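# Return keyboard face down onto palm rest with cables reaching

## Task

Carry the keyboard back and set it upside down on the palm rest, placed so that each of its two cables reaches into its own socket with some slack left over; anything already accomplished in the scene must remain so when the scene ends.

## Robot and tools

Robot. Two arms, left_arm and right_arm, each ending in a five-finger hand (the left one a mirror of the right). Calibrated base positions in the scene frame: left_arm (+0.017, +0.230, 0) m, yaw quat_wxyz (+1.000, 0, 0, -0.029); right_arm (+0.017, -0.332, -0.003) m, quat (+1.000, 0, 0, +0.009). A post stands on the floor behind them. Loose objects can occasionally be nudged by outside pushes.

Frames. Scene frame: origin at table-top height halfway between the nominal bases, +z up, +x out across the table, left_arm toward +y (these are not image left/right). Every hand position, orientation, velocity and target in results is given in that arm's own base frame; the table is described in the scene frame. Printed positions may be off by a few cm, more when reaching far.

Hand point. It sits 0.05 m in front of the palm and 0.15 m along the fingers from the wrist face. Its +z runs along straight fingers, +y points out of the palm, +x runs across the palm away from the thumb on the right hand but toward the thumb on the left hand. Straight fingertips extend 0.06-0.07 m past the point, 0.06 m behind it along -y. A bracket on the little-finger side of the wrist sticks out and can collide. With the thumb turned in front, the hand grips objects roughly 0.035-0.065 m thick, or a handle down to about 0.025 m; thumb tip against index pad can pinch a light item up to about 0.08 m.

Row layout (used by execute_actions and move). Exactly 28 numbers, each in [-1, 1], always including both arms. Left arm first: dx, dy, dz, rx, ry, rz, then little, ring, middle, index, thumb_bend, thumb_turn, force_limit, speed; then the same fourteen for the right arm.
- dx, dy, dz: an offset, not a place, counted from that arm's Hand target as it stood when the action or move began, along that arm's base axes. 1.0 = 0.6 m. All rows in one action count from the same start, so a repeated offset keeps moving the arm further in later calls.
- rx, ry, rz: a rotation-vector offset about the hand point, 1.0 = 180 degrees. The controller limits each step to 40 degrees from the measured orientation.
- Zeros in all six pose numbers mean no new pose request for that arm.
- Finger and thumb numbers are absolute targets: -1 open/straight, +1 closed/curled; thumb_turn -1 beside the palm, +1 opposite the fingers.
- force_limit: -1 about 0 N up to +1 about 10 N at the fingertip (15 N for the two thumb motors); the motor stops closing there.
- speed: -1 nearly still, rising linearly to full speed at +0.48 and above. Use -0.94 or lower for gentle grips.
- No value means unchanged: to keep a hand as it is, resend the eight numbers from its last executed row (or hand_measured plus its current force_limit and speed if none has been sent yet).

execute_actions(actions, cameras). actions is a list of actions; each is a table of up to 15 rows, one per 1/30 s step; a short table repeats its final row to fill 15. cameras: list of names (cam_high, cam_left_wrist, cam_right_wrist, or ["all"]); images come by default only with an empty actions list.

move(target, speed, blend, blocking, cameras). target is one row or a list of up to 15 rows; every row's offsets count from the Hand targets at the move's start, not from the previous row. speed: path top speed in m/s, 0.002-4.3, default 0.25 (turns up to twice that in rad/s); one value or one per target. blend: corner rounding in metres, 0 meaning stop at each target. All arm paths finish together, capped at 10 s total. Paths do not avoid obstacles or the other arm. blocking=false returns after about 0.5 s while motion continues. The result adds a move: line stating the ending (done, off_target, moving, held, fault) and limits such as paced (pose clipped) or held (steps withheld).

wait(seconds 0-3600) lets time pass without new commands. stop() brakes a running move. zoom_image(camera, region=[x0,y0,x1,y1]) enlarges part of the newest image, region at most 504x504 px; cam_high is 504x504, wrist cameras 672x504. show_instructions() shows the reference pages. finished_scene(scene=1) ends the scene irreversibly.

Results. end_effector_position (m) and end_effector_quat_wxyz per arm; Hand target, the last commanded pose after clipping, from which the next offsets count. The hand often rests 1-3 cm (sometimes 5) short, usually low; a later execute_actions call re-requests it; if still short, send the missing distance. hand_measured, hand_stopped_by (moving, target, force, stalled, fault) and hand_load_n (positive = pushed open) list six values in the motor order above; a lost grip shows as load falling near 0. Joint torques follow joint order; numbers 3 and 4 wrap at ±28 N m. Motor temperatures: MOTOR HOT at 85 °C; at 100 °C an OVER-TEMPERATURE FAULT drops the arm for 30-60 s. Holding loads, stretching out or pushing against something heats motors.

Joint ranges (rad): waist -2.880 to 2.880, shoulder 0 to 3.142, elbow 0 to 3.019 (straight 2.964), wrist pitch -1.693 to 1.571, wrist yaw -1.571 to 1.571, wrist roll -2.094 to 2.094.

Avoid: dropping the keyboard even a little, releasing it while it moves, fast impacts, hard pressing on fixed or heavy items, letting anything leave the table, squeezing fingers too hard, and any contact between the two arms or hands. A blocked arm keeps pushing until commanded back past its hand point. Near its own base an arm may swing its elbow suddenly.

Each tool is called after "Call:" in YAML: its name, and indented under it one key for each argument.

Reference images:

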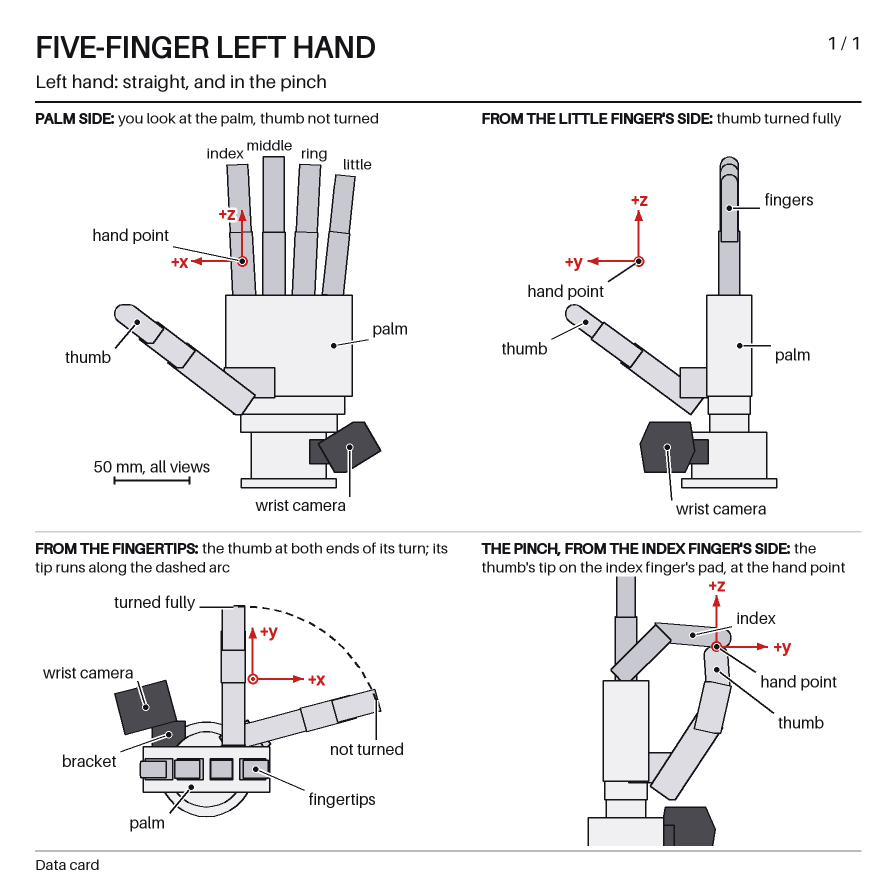

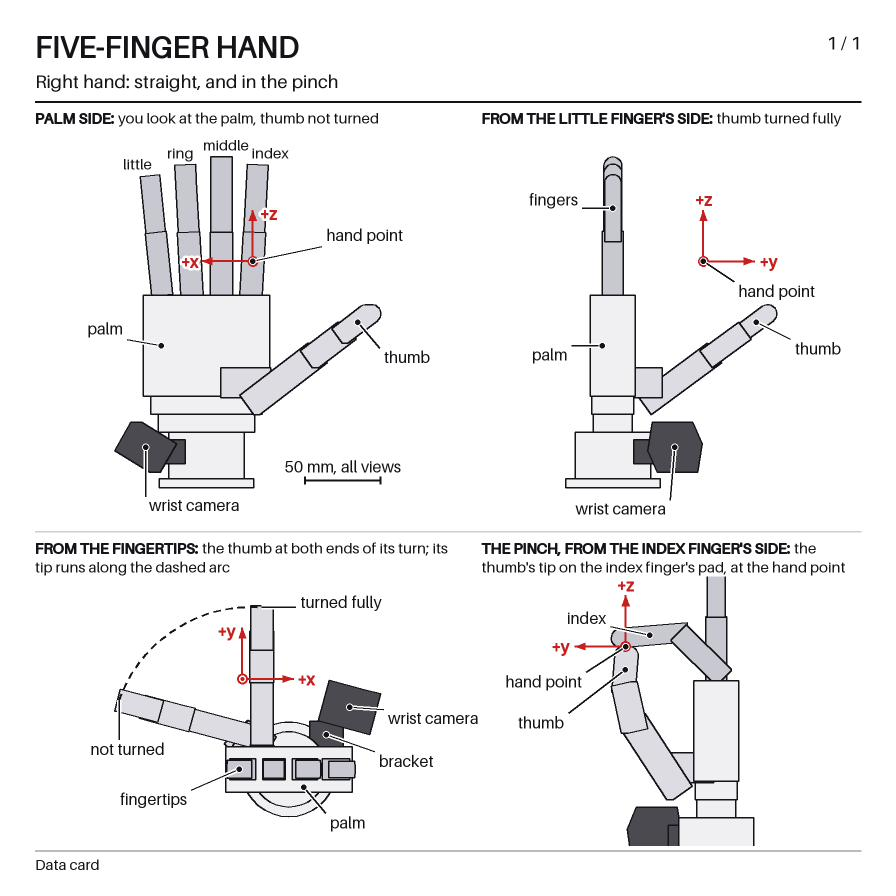

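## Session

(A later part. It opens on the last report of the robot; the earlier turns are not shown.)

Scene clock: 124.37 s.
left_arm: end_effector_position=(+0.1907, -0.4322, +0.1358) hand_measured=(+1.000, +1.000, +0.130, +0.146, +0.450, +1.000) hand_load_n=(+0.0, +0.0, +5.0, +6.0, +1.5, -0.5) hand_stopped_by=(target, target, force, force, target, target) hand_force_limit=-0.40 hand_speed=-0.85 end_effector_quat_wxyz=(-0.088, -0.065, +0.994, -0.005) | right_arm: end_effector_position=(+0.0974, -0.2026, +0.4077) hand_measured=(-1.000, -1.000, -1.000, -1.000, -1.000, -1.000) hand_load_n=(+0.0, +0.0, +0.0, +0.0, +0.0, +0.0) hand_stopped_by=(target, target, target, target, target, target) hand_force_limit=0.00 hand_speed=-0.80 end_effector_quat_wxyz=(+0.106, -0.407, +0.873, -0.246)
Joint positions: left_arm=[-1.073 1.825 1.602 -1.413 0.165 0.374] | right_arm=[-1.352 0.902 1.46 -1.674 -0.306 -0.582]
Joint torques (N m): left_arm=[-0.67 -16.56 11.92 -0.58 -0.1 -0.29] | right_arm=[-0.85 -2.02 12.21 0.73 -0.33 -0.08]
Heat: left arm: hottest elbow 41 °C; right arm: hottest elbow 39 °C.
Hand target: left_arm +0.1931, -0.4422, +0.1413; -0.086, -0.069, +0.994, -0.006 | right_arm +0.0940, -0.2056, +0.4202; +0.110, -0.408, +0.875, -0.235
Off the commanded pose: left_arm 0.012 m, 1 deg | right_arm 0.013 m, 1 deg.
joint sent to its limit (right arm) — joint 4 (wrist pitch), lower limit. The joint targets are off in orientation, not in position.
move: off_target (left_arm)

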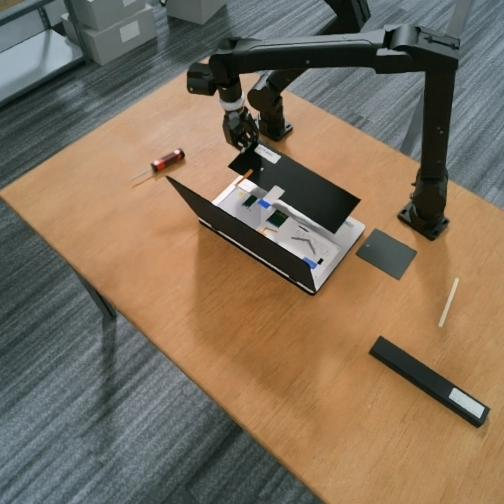

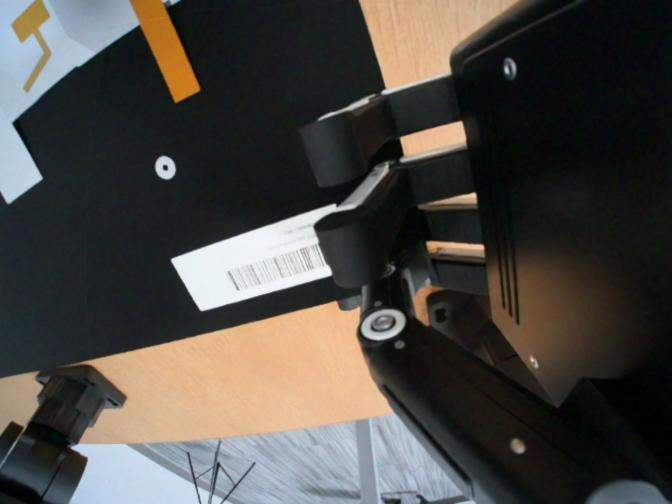

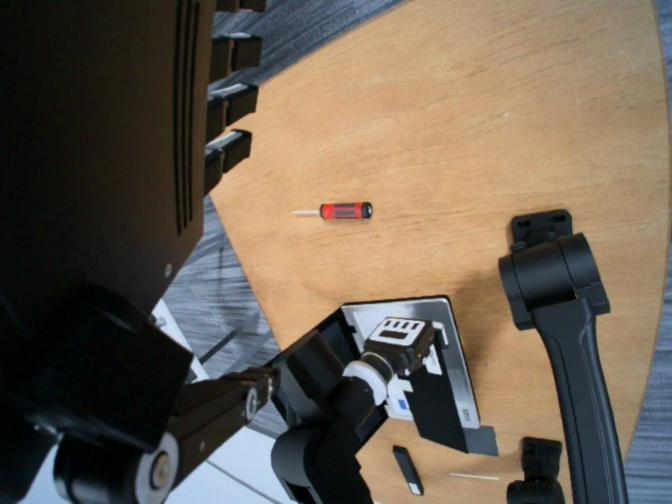

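Call:
move:
  target:
    - [-0.01,0,-0.03,0.006,-0.0545,-0.0184,1,1,0.2,0.15,0.45,1,-0.4,-0.85,0,0,0,0,0,0,-1,-1,-1,-1,-1,-1,0,-0.8]
  speed: 0.1
  cameras: ["cam_left_wrist","cam_high","cam_right_wrist"]

Call:
zoom_image:
  camera: "cam_high"
  region: [160, 120, 400, 320]

Call:
zoom_image:
  camera: "cam_right_wrist"
  region: [300, 270, 540, 470]

Scene clock: 126.90 s.
left_arm: end_effector_position=(+0.1914, -0.4416, +0.1213) hand_measured=(+1.000, +1.000, +0.130, +0.146, +0.450, +1.000) hand_load_n=(+0.0, +0.0, +5.5, +6.0, +1.5, +0.0) hand_stopped_by=(target, target, force, force, target, target) hand_force_limit=-0.40 hand_speed=-0.85 end_effector_quat_wxyz=(-0.004, -0.040, +0.999, +0.003) | right_arm: end_effector_position=(+0.0974, -0.2026, +0.4077) hand_measured=(-1.000, -1.000, -1.000, -1.000, -1.000, -1.000) hand_load_n=(+0.0, +0.0, +0.0, +0.0, +0.0, +0.0) hand_stopped_by=(target, target, target, target, target, target) hand_force_limit=0.00 hand_speed=-0.80 end_effector_quat_wxyz=(+0.106, -0.407, +0.873, -0.246)
Joint positions: left_arm=[-1.141 1.817 1.573 -1.335 0.006 0.349] | right_arm=[-1.352 0.902 1.46 -1.674 -0.306 -0.582]
Joint torques (N m): left_arm=[-1.03 -19.02 8.14 0.5 -0.37 -0.22] | right_arm=[-0.97 -1.96 12.23 0.76 -0.33 -0.09]
Heat: left arm: hottest elbow 41 °C; right arm: hottest elbow 39 °C.
Hand target: left_arm +0.1871, -0.4422, +0.1233; -0.001, -0.041, +0.999, +0.000 | right_arm +0.0940, -0.2056, +0.4202; +0.110, -0.408, +0.875, -0.235
Off the commanded pose: left_arm 0.005 m, 1 deg | right_arm 0.013 m, 1 deg.
joint sent to its limit (right arm) — joint 4 (wrist pitch), lower limit. The joint targets are off in orientation, not in position.
move: done

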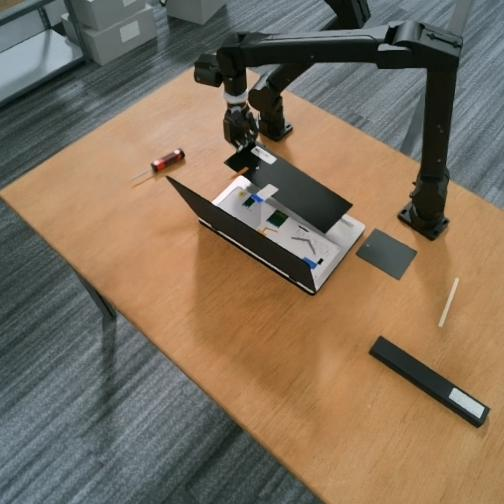

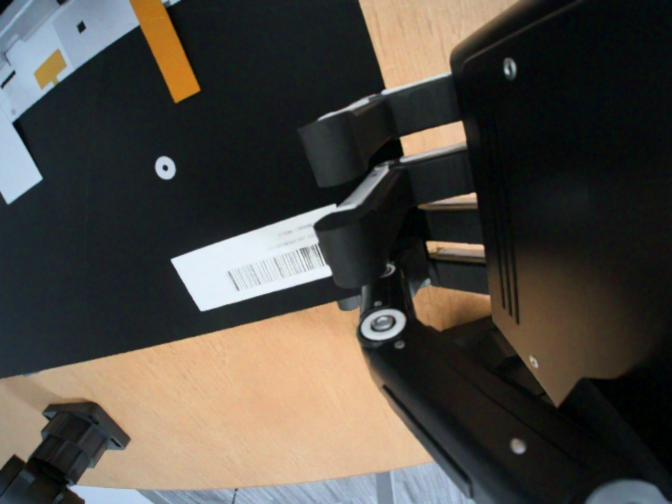

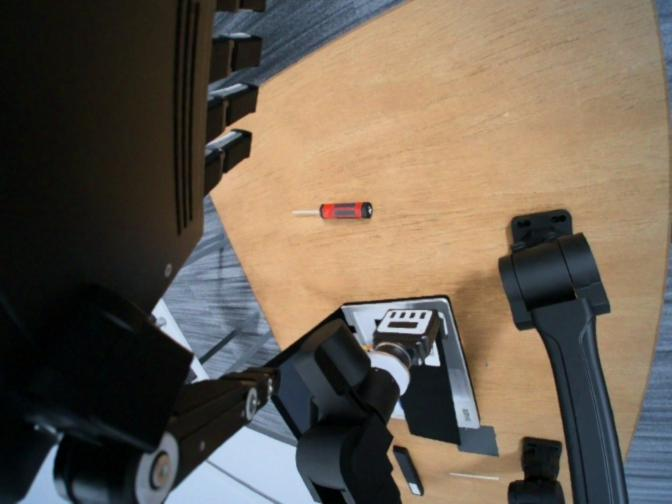

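Scaled by 2.100 from the camera's image (finer frame: 720x720).

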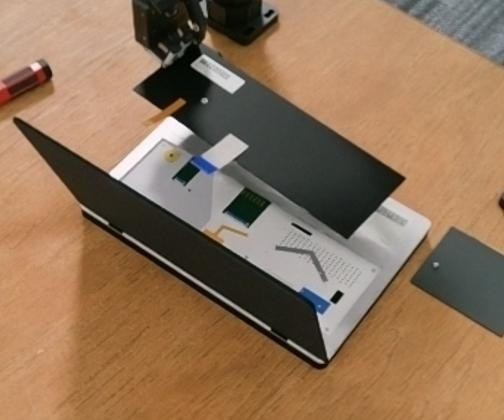

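Scaled by 2.100 from the camera's image (finer frame: 960x720).

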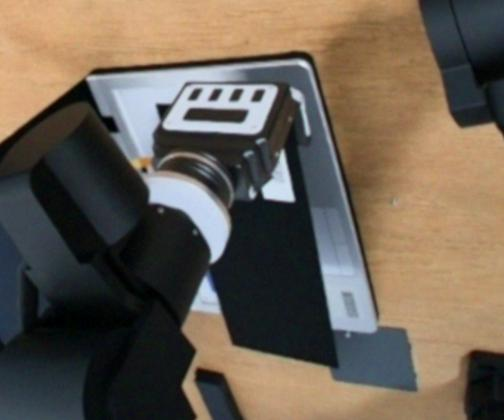

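Call:
move:
  target:
    - [0,0,-0.09,0,0,0,1,1,0.2,0.15,0.45,1,-0.4,-0.85,0,0,0,0,0,0,-1,-1,-1,-1,-1,-1,0,-0.8]
  speed: 0.08
  cameras: ["cam_left_wrist","cam_high","cam_right_wrist"]

Call:
zoom_image:
  camera: "cam_high"
  region: [160, 120, 400, 320]

Call:
zoom_image:
  camera: "cam_right_wrist"
  region: [300, 270, 540, 470]

Scene clock: 128.40 s.
left_arm: end_effector_position=(+0.1915, -0.4418, +0.0786) hand_measured=(+1.000, +1.000, +0.130, +0.146, +0.450, +1.000) hand_load_n=(+0.0, +0.0, +5.5, +6.5, +1.0, -0.5) hand_stopped_by=(target, target, force, force, target, target) hand_force_limit=-0.40 hand_speed=-0.85 end_effector_quat_wxyz=(+0.000, -0.041, +0.999, -0.008) | right_arm: end_effector_position=(+0.0974, -0.2026, +0.4077) hand_measured=(-1.000, -1.000, -1.000, -1.000, -1.000, -1.000) hand_load_n=(+0.0, +0.0, +0.0, +0.0, +0.0, +0.0) hand_stopped_by=(target, target, target, target, target, target) hand_force_limit=0.00 hand_speed=-0.80 end_effector_quat_wxyz=(+0.106, -0.407, +0.873, -0.246)
Joint positions: left_arm=[-1.141 1.833 1.483 -1.206 0.006 0.349] | right_arm=[-1.352 0.902 1.46 -1.674 -0.306 -0.582]
Joint torques (N m): left_arm=[-1.03 -16.56 8.05 0.57 -0.37 -0.23] | right_arm=[-0.73 -2.02 12.23 0.81 -0.33 -0.11]
Heat: left arm: hottest elbow 41 °C; right arm: hottest elbow 39 °C.
Hand target: left_arm +0.1871, -0.4421, +0.0694; -0.001, -0.041, +0.999, +0.000 | right_arm +0.0940, -0.2056, +0.4202; +0.110, -0.408, +0.875, -0.235
Off the commanded pose: left_arm 0.010 m, 1 deg | right_arm 0.013 m, 1 deg.
joint sent to its limit (right arm) — joint 4 (wrist pitch), lower limit. The joint targets are off in orientation, not in position.
move: done

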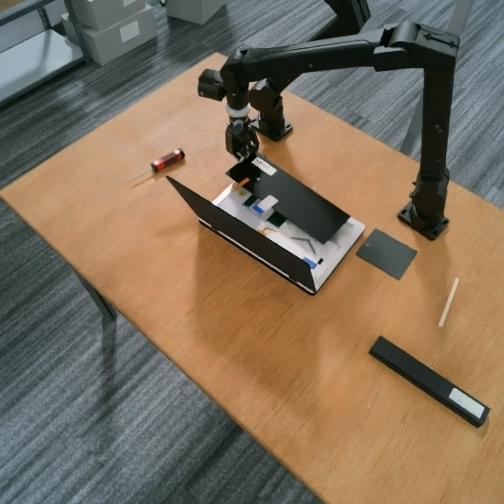

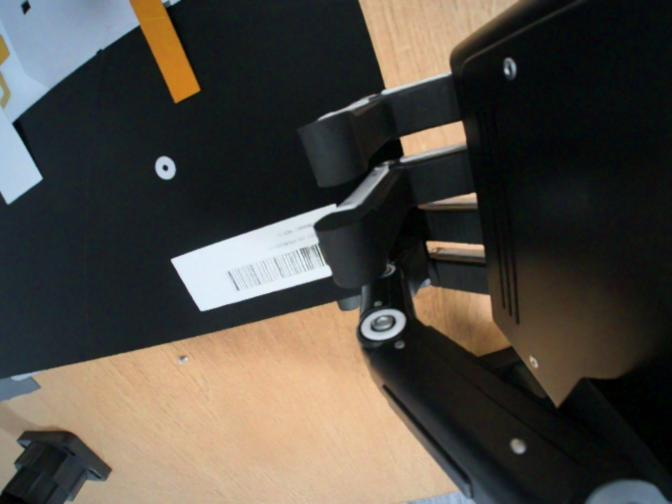

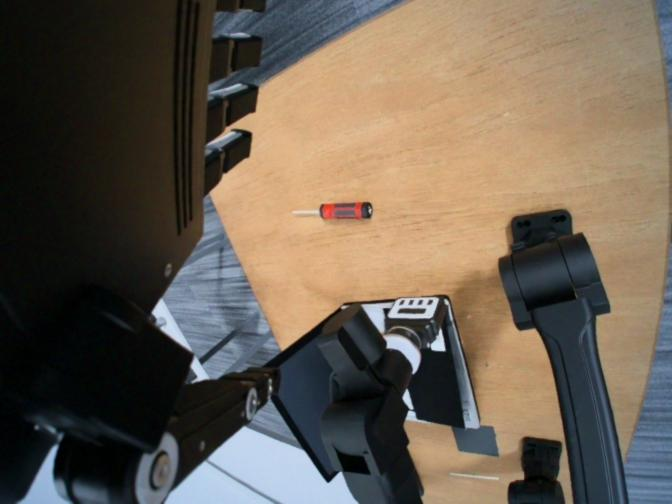

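Scaled by 2.100 from the camera's image (finer frame: 720x720).

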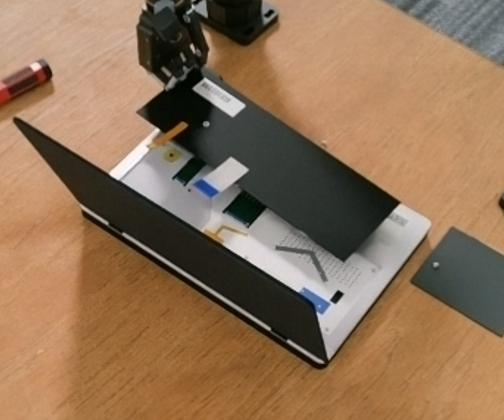

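Scaled by 2.100 from the camera's image (finer frame: 960x720).

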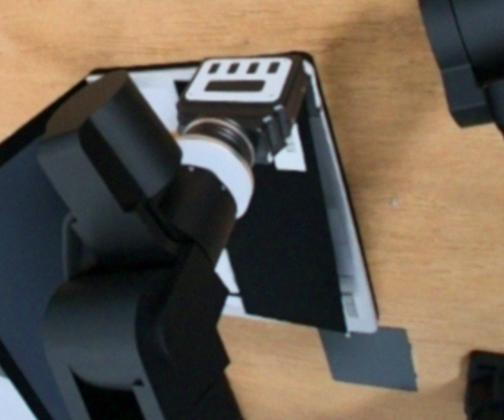

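Call:
move:
  target:
    - [0,-0.065,0,0.0194,-0.022,0.014,1,1,0.2,0.15,0.45,1,-0.4,-0.85,0,0,0,0,0,0,-1,-1,-1,-1,-1,-1,0,-0.8]
  speed: 0.08
  cameras: ["cam_left_wrist","cam_high","cam_right_wrist"]

Call:
zoom_image:
  camera: "cam_high"
  region: [160, 120, 400, 320]

Call:
zoom_image:
  camera: "cam_right_wrist"
  region: [300, 270, 540, 470]

Scene clock: 131.43 s.
left_arm: end_effector_position=(+0.1865, -0.4698, +0.0658) hand_measured=(+1.000, +1.000, +0.130, +0.146, +0.450, +1.000) hand_load_n=(+0.0, +0.0, +5.5, +6.5, +1.5, -0.5) hand_stopped_by=(target, target, force, force, target, target) hand_force_limit=-0.40 hand_speed=-0.85 end_effector_quat_wxyz=(+0.032, -0.062, +0.997, +0.030) | right_arm: end_effector_position=(+0.0974, -0.2026, +0.4077) hand_measured=(-1.000, -1.000, -1.000, -1.000, -1.000, -1.000) hand_load_n=(+0.0, +0.0, +0.0, +0.0, +0.0, +0.0) hand_stopped_by=(target, target, target, target, target, target) hand_force_limit=0.00 hand_speed=-0.80 end_effector_quat_wxyz=(+0.106, -0.407, +0.873, -0.246)
Joint positions: left_arm=[-1.193 1.939 1.598 -1.268 -0.08 0.251] | right_arm=[-1.352 0.902 1.46 -1.674 -0.306 -0.582]
Joint torques (N m): left_arm=[-0.97 -17.85 11.66 -0.53 -0.44 -0.19] | right_arm=[-1.08 -1.96 12.16 0.87 -0.32 -0.11]
Heat: left arm: hottest elbow 41 °C; right arm: hottest elbow 39 °C.
Hand target: left_arm +0.1869, -0.4811, +0.0693; +0.035, -0.063, +0.997, +0.029 | right_arm +0.0940, -0.2056, +0.4202; +0.110, -0.408, +0.875, -0.235
Off the commanded pose: left_arm 0.012 m, 0 deg | right_arm 0.013 m, 1 deg.
joint sent to its limit (right arm) — joint 4 (wrist pitch), lower limit. The joint targets are off in orientation, not in position.
move: off_target (left_arm)

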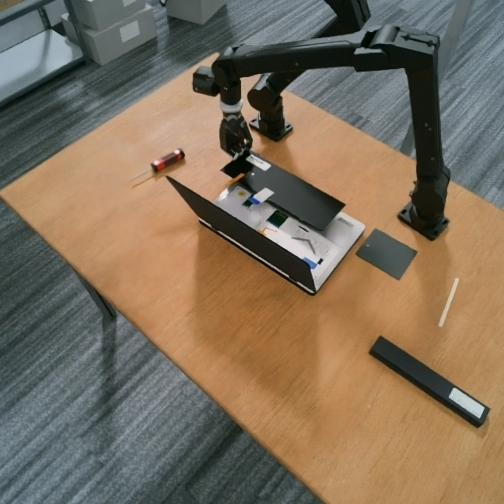

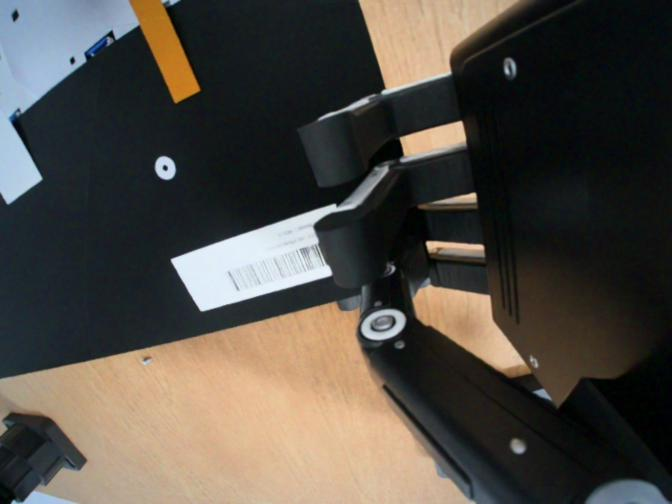

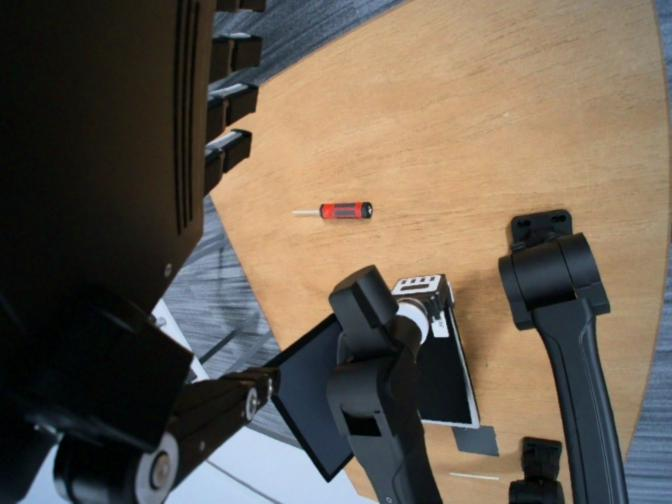

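Scaled by 2.100 from the camera's image (finer frame: 720x720).

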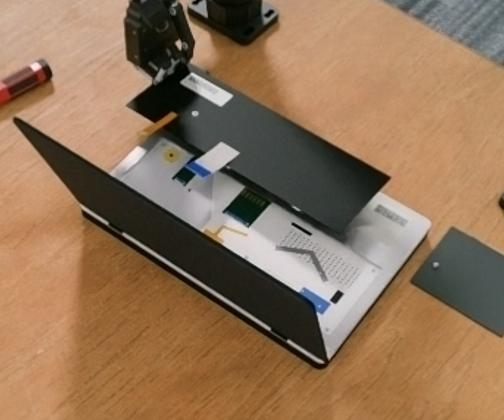

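Scaled by 2.100 from the camera's image (finer frame: 960x720).

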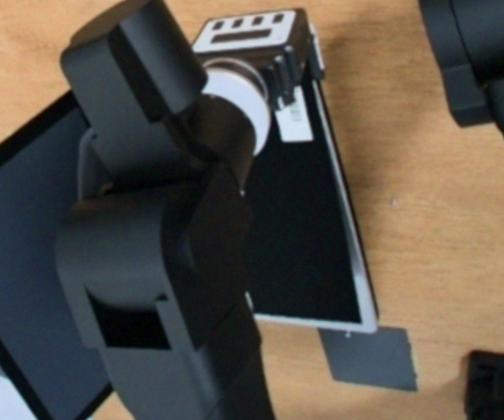

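Call:
execute_actions:
  actions: []

Call:
zoom_image:
  camera: "cam_high"
  region: [160, 120, 400, 320]

Call:
zoom_image:
  camera: "cam_right_wrist"
  region: [170, 200, 570, 500]

Scene clock: 131.90 s.
left_arm: end_effector_position=(+0.1865, -0.4698, +0.0658) hand_measured=(+1.000, +1.000, +0.130, +0.146, +0.450, +1.000) hand_load_n=(+0.0, +0.0, +5.0, +6.5, +1.5, -0.5) hand_stopped_by=(target, target, force, force, target, target) hand_force_limit=-0.40 hand_speed=-0.85 end_effector_quat_wxyz=(+0.032, -0.062, +0.997, +0.030) | right_arm: end_effector_position=(+0.0974, -0.2026, +0.4077) hand_measured=(-1.000, -1.000, -1.000, -1.000, -1.000, -1.000) hand_load_n=(-0.5, +0.0, +0.0, +0.0, +0.0, -0.5) hand_stopped_by=(target, target, target, target, target, target) hand_force_limit=0.00 hand_speed=-0.80 end_effector_quat_wxyz=(+0.106, -0.407, +0.873, -0.246)
Joint positions: left_arm=[-1.193 1.939 1.598 -1.268 -0.08 0.251] | right_arm=[-1.352 0.902 1.46 -1.674 -0.306 -0.582]
Joint velocities: within noise
Joint torques (N m): left_arm=[-0.97 -17.79 11.64 -0.51 -0.44 -0.2] | right_arm=[-0.73 -1.67 12.14 0.87 -0.32 -0.1]
Motor temperatures (°C): left_arm=[32 34 41 31 30 33] | right_arm=[32 32 39 32 31 33]
Heat: left arm: hottest elbow 41 °C; right arm: hottest elbow 39 °C.
Hand target: left_arm +0.1869, -0.4811, +0.0693; +0.035, -0.063, +0.997, +0.029 | right_arm +0.0940, -0.2056, +0.4202; +0.110, -0.408, +0.875, -0.235
Off the commanded pose: left_arm 0.012 m, 0 deg | right_arm 0.013 m, 1 deg.

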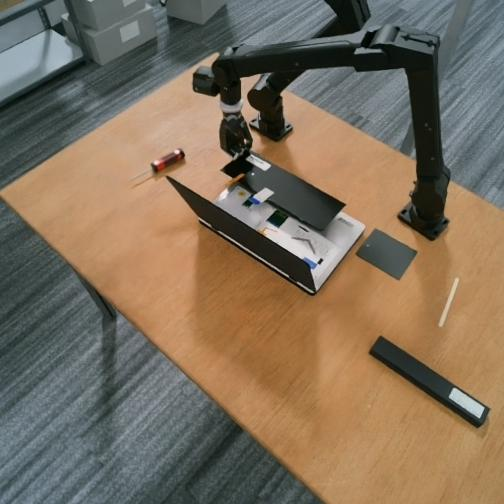

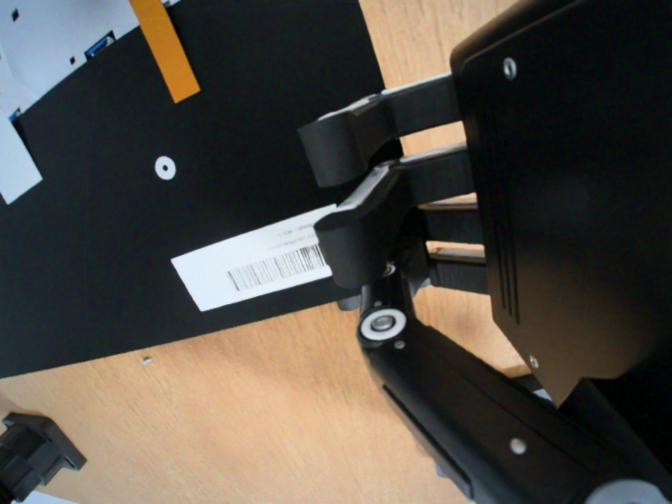

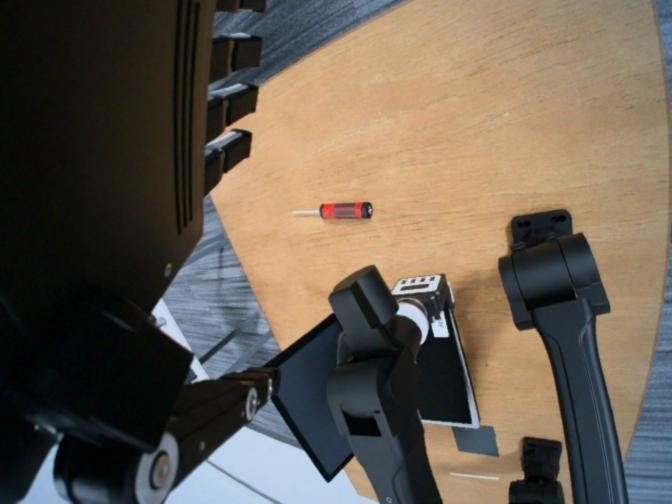

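Scaled by 2.100 from the camera's image (finer frame: 720x720).

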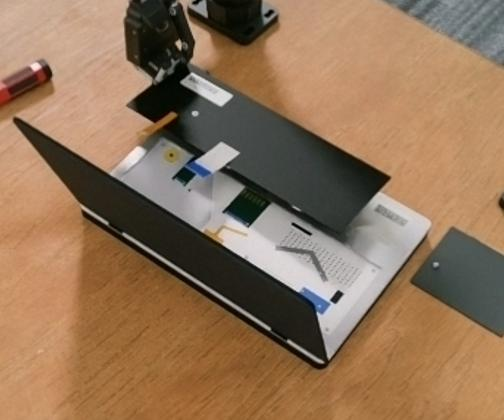

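Scaled by 1.260 from the camera's image (finer frame: 960x720).

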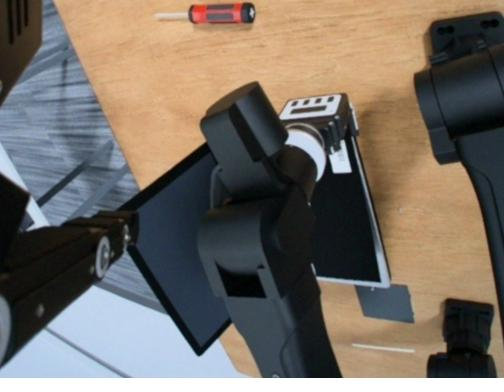

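Call:
zoom_image:
  camera: "cam_high"
  region: [200, 140, 380, 300]

Call:
zoom_image:
  camera: "cam_left_wrist"
  region: [0, 0, 504, 400]

Call:
zoom_image:
  camera: "cam_right_wrist"
  region: [370, 250, 530, 450]

Scaled by 2.800 from the camera's image (finer frame: 720x720).

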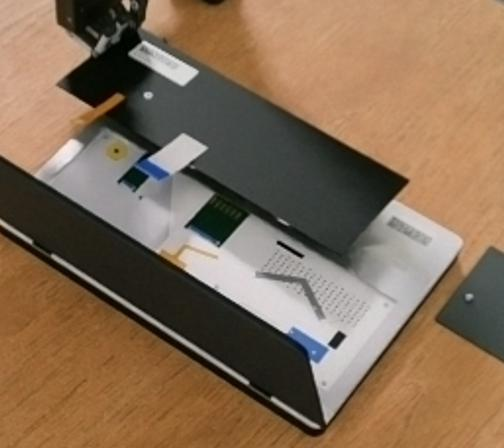

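Scaled by 1.000.

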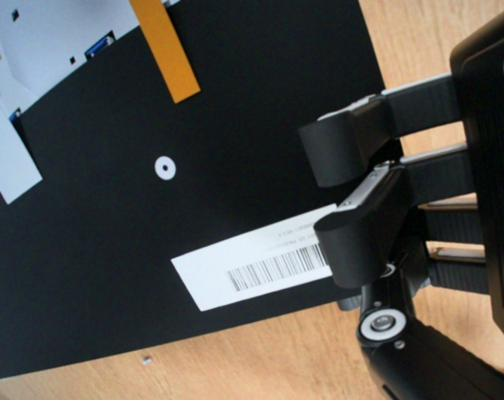

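Scaled by 2.520 from the camera's image (finer frame: 960x720).

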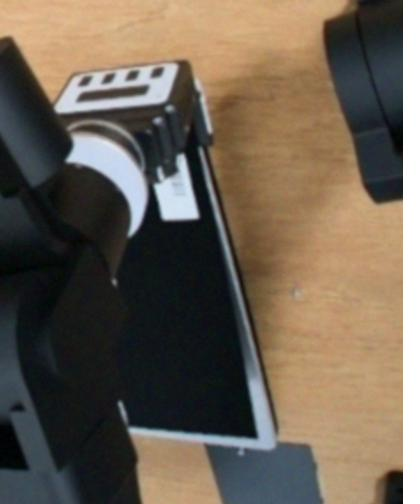

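Call:
move:
  target: [0.0, -0.015, 0.0, 0, -0.055, 0, 1,1,0.2,0.15,0.45,1,-0.4,-0.85, 0,0,0,0,0,0,-1,-1,-1,-1,-1,-1,0,-0.8]
  speed: 0.04
  cameras: ["all"]

Call:
zoom_image:
  camera: "cam_high"
  region: [200, 140, 380, 300]

Scene clock: 135.27 s.
left_arm: end_effector_position=(+0.1881, -0.4796, +0.0653) hand_measured=(+1.000, +1.000, +0.130, +0.146, +0.450, +1.000) hand_load_n=(+0.0, +0.0, +5.0, +6.5, +1.5, -0.5) hand_stopped_by=(target, target, force, force, target, target) hand_force_limit=-0.40 hand_speed=-0.85 end_effector_quat_wxyz=(+0.115, -0.066, +0.991, +0.034) | right_arm: end_effector_position=(+0.0974, -0.2026, +0.4077) hand_measured=(-1.000, -1.000, -1.000, -1.000, -1.000, -1.000) hand_load_n=(+0.0, +0.0, +0.0, +0.0, +0.0, +0.0) hand_stopped_by=(target, target, target, target, target, target) hand_force_limit=0.00 hand_speed=-0.80 end_effector_quat_wxyz=(+0.106, -0.407, +0.873, -0.246)
Joint positions: left_arm=[-1.25 1.939 1.598 -1.239 -0.241 0.186] | right_arm=[-1.352 0.902 1.46 -1.674 -0.306 -0.582]
Joint torques (N m): left_arm=[-1.08 -19.31 10.09 0.5 -0.61 -0.15] | right_arm=[-0.85 -2.08 12.16 0.8 -0.34 -0.11]
Heat: left arm: hottest elbow 42 °C; right arm: hottest elbow 39 °C.
Hand target: left_arm +0.1870, -0.4901, +0.0693; +0.121, -0.065, +0.990, +0.024 | right_arm +0.0940, -0.2056, +0.4202; +0.110, -0.408, +0.875, -0.235
Off the commanded pose: left_arm 0.011 m, 1 deg | right_arm 0.013 m, 1 deg.
joint sent to its limit (right arm) — joint 4 (wrist pitch), lower limit. The joint targets are off in orientation, not in position.
move: off_target (left_arm)

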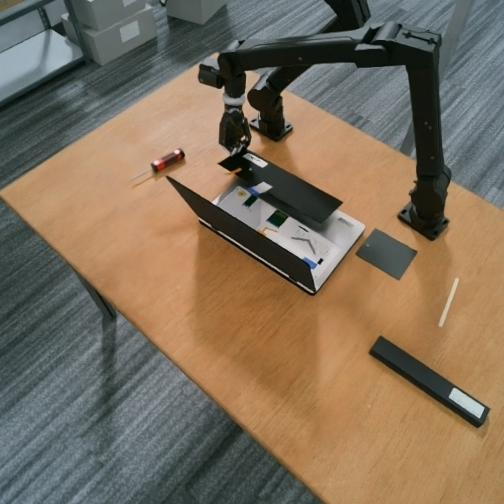

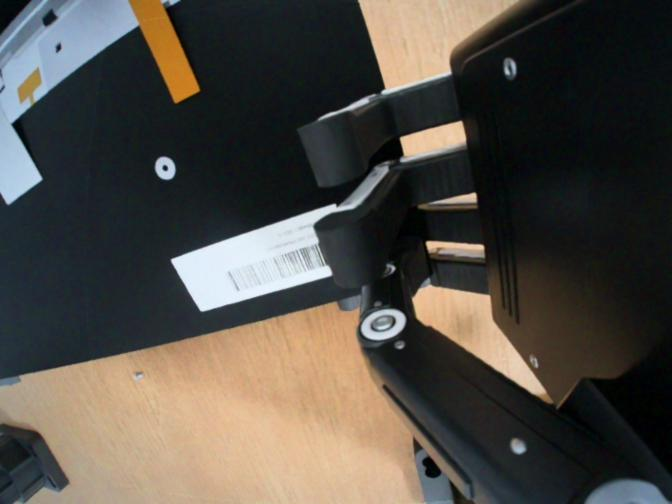

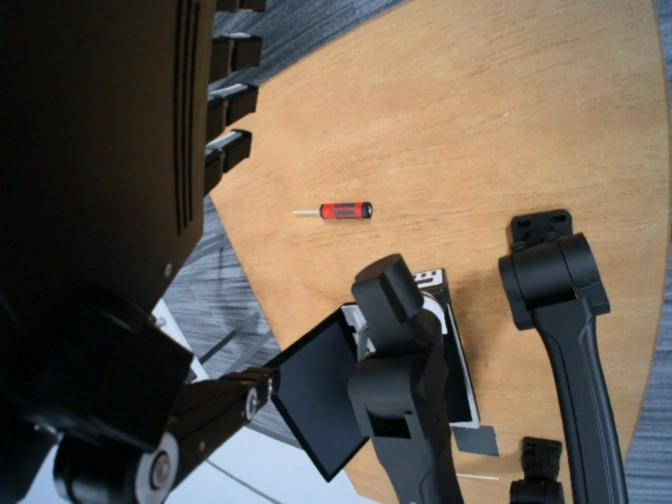

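Scaled by 2.800 from the camera's image (finer frame: 720x720).

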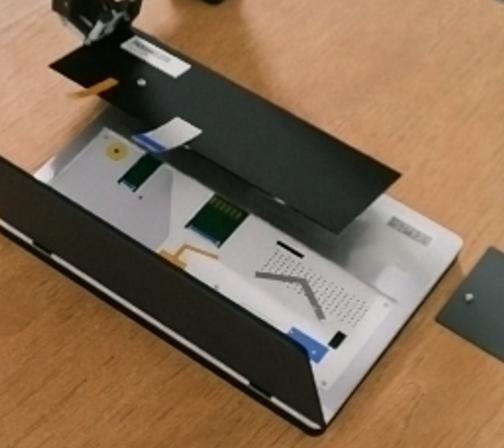

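Call:
move:
  target: [0.015, -0.0, -0.025, 0, -0.01, 0, 1,1,0.2,0.15,0.45,1,-0.4,-0.85, 0,0,0,0,0,0,-1,-1,-1,-1,-1,-1,0,-0.8]
  speed: 0.04
  cameras: ["cam_high","cam_left_wrist"]

Call:
zoom_image:
  camera: "cam_high"
  region: [200, 140, 380, 300]

Scene clock: 136.37 s.
left_arm: end_effector_position=(+0.1974, -0.4892, +0.0634) hand_measured=(+1.000, +1.000, +0.130, +0.146, +0.450, +1.000) hand_load_n=(+0.0, +0.0, +5.0, +6.5, +1.0, -0.5) hand_stopped_by=(target, target, force, force, target, target) hand_force_limit=-0.40 hand_speed=-0.85 end_effector_quat_wxyz=(+0.136, -0.069, +0.988, +0.016) | right_arm: end_effector_position=(+0.0974, -0.2026, +0.4077) hand_measured=(-1.000, -1.000, -1.000, -1.000, -1.000, -1.000) hand_load_n=(+0.0, +0.0, +0.0, +0.0, +0.0, +0.0) hand_stopped_by=(target, target, target, target, target, target) hand_force_limit=0.00 hand_speed=-0.80 end_effector_quat_wxyz=(+0.106, -0.407, +0.873, -0.246)
Joint positions: left_arm=[-1.25 1.939 1.598 -1.194 -0.271 0.185] | right_arm=[-1.352 0.902 1.46 -1.674 -0.306 -0.582]
Joint torques (N m): left_arm=[-0.62 -18.14 8.53 0.65 -0.65 -0.08] | right_arm=[-1.03 -2.08 12.26 0.76 -0.32 -0.11]
Heat: left arm: hottest elbow 42 °C; right arm: hottest elbow 39 °C.
Hand target: left_arm +0.1960, -0.4901, +0.0543; +0.137, -0.065, +0.988, +0.023 | right_arm +0.0940, -0.2056, +0.4202; +0.110, -0.408, +0.875, -0.235
Off the commanded pose: left_arm 0.009 m, 1 deg | right_arm 0.013 m, 1 deg.
joint sent to its limit (right arm) — joint 4 (wrist pitch), lower limit. The joint targets are off in orientation, not in position.
move: done

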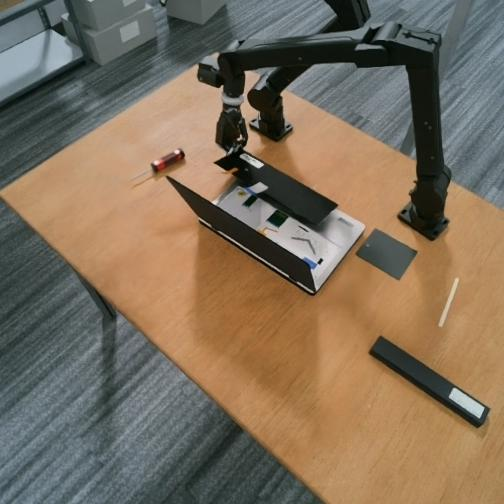

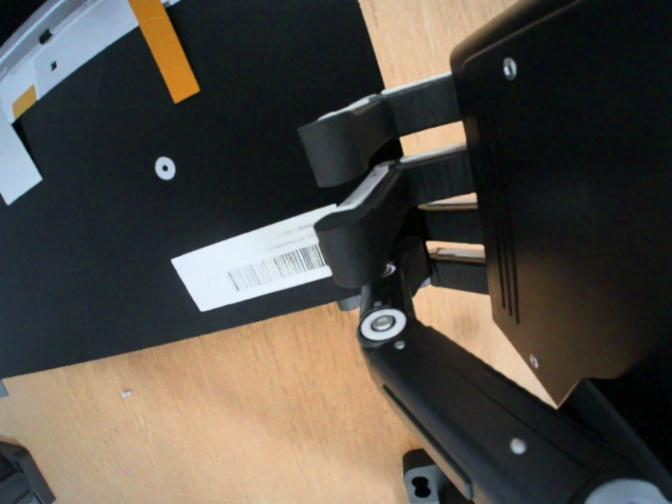

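Scaled by 2.800 from the camera's image (finer frame: 720x720).

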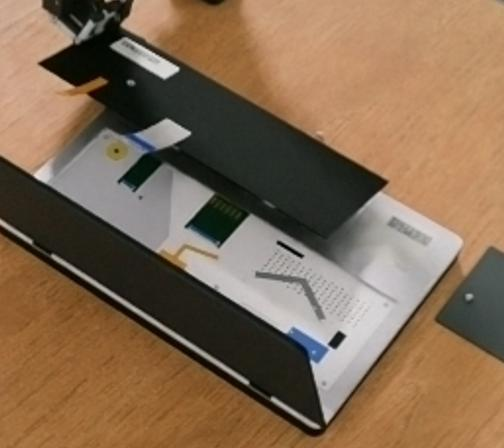

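Call:
move:
  target: [0.01, 0.006, -0.025, 0, 0.01, 0, 1,1,0.2,0.15,0.45,1,-0.4,-0.85, 0,0,0,0,0,0,-1,-1,-1,-1,-1,-1,0,-0.8]
  speed: 0.04
  cameras: ["cam_high","cam_left_wrist"]

Call:
zoom_image:
  camera: "cam_high"
  region: [200, 140, 380, 300]

Scene clock: 137.40 s.
left_arm: end_effector_position=(+0.1965, -0.4916, +0.0502) hand_measured=(+1.000, +1.000, +0.130, +0.146, +0.450, +1.000) hand_load_n=(+0.0, +0.0, +5.0, +6.5, +1.5, +0.0) hand_stopped_by=(target, target, force, force, target, target) hand_force_limit=-0.40 hand_speed=-0.85 end_effector_quat_wxyz=(+0.123, -0.069, +0.990, +0.013) | right_arm: end_effector_position=(+0.0974, -0.2026, +0.4077) hand_measured=(-1.000, -1.000, -1.000, -1.000, -1.000, -1.000) hand_load_n=(+0.0, +0.0, +0.0, +0.0, +0.0, +0.0) hand_stopped_by=(target, target, target, target, target, target) hand_force_limit=0.00 hand_speed=-0.80 end_effector_quat_wxyz=(+0.106, -0.407, +0.873, -0.246)
Joint positions: left_arm=[-1.244 1.955 1.589 -1.167 -0.245 0.192] | right_arm=[-1.352 0.902 1.46 -1.674 -0.306 -0.582]
Joint torques (N m): left_arm=[0.38 -18.26 8.03 0.62 -0.43 0.08] | right_arm=[-0.62 -2.02 12.14 0.83 -0.33 -0.11]
Heat: left arm: hottest elbow 42 °C; right arm: hottest elbow 39 °C.
Hand target: left_arm +0.2020, -0.4866, +0.0394; +0.121, -0.065, +0.990, +0.024 | right_arm +0.0940, -0.2056, +0.4202; +0.110, -0.408, +0.875, -0.235
Off the commanded pose: left_arm 0.013 m, 1 deg | right_arm 0.013 m, 1 deg.
joint sent to its limit (right arm) — joint 4 (wrist pitch), lower limit. The joint targets are off in orientation, not in position.
move: off_target (left_arm)

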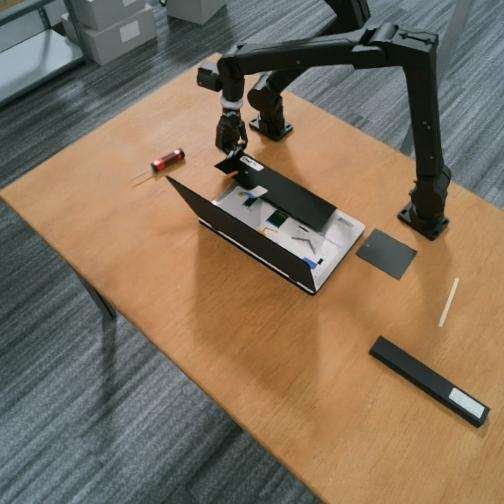

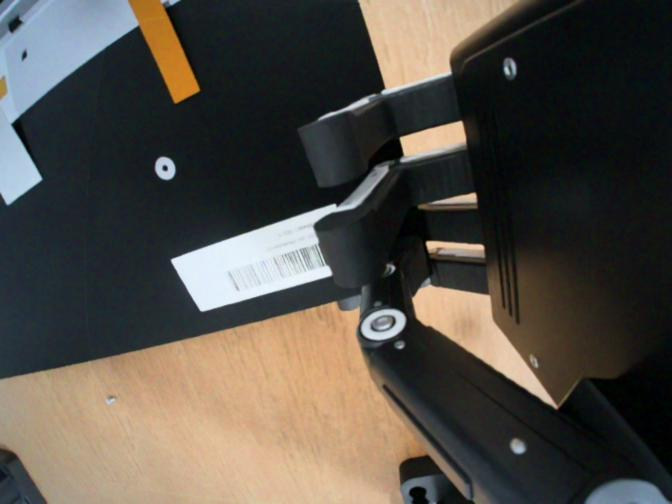

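Scaled by 2.800 from the camera's image (finer frame: 720x720).

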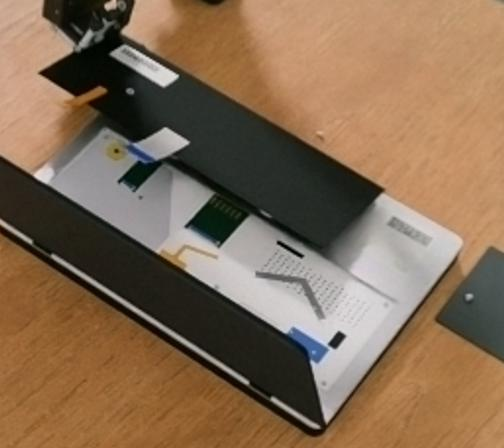

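Call:
move:
  target: [0.025, 0.0, -0.02, 0, -0.012, 0, 1,1,0.2,0.15,0.45,1,-0.4,-0.85, 0,0,0,0,0,0,-1,-1,-1,-1,-1,-1,0,-0.8]
  speed: 0.04
  cameras: ["cam_high","cam_left_wrist"]

Call:
zoom_image:
  camera: "cam_high"
  region: [200, 140, 380, 300]

Scene clock: 138.53 s.
left_arm: end_effector_position=(+0.2110, -0.4918, +0.0401) hand_measured=(+1.000, +1.000, +0.130, +0.146, +0.450, +1.000) hand_load_n=(+0.0, +0.0, +4.0, +5.0, +1.0, +0.0) hand_stopped_by=(target, target, force, force, target, target) hand_force_limit=-0.40 hand_speed=-0.85 end_effector_quat_wxyz=(+0.140, -0.070, +0.988, +0.011) | right_arm: end_effector_position=(+0.0974, -0.2026, +0.4077) hand_measured=(-1.000, -1.000, -1.000, -1.000, -1.000, -1.000) hand_load_n=(+0.0, +0.0, +0.0, +0.0, +0.0, +0.0) hand_stopped_by=(target, target, target, target, target, target) hand_force_limit=0.00 hand_speed=-0.80 end_effector_quat_wxyz=(+0.106, -0.407, +0.873, -0.246)
Joint positions: left_arm=[-1.231 1.968 1.581 -1.129 -0.276 0.205] | right_arm=[-1.352 0.902 1.46 -1.674 -0.306 -0.582]
Joint torques (N m): left_arm=[0.38 -18.2 7.87 0.81 -0.66 0.08] | right_arm=[-0.73 -1.73 12.18 0.72 -0.32 -0.12]
Heat: left arm: hottest elbow 42 °C; right arm: hottest elbow 39 °C.
Hand target: left_arm +0.2171, -0.4864, +0.0273; +0.140, -0.065, +0.988, +0.023 | right_arm +0.0940, -0.2056, +0.4202; +0.110, -0.408, +0.875, -0.235
Off the commanded pose: left_arm 0.015 m, 1 deg | right_arm 0.013 m, 1 deg.
joint sent to its limit (right arm) — joint 4 (wrist pitch), lower limit. The joint targets are off in orientation, not in position.
move: off_target (left_arm)

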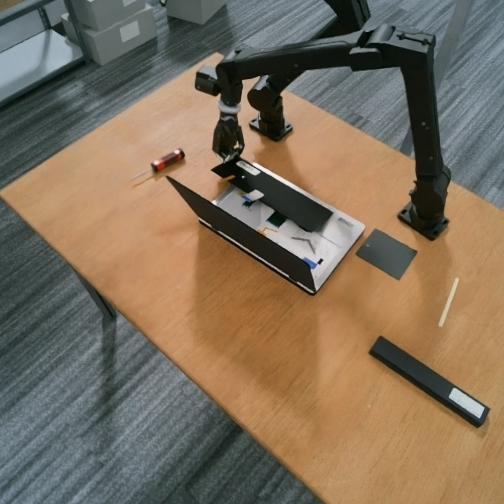

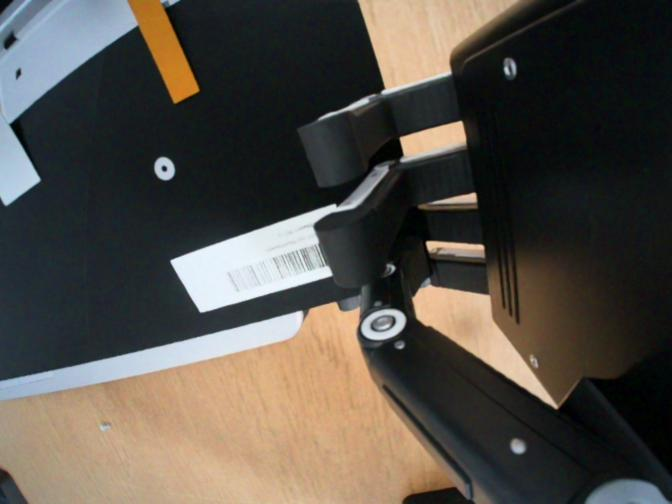

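Scaled by 2.800 from the camera's image (finer frame: 720x720).

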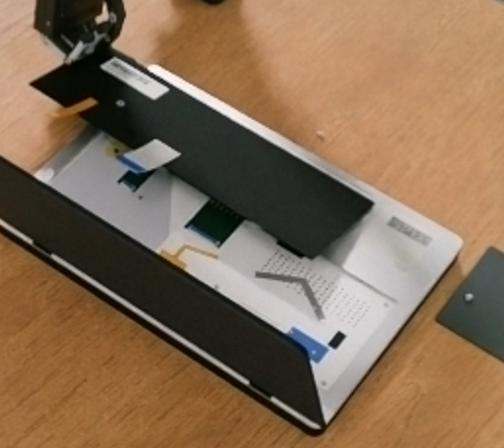

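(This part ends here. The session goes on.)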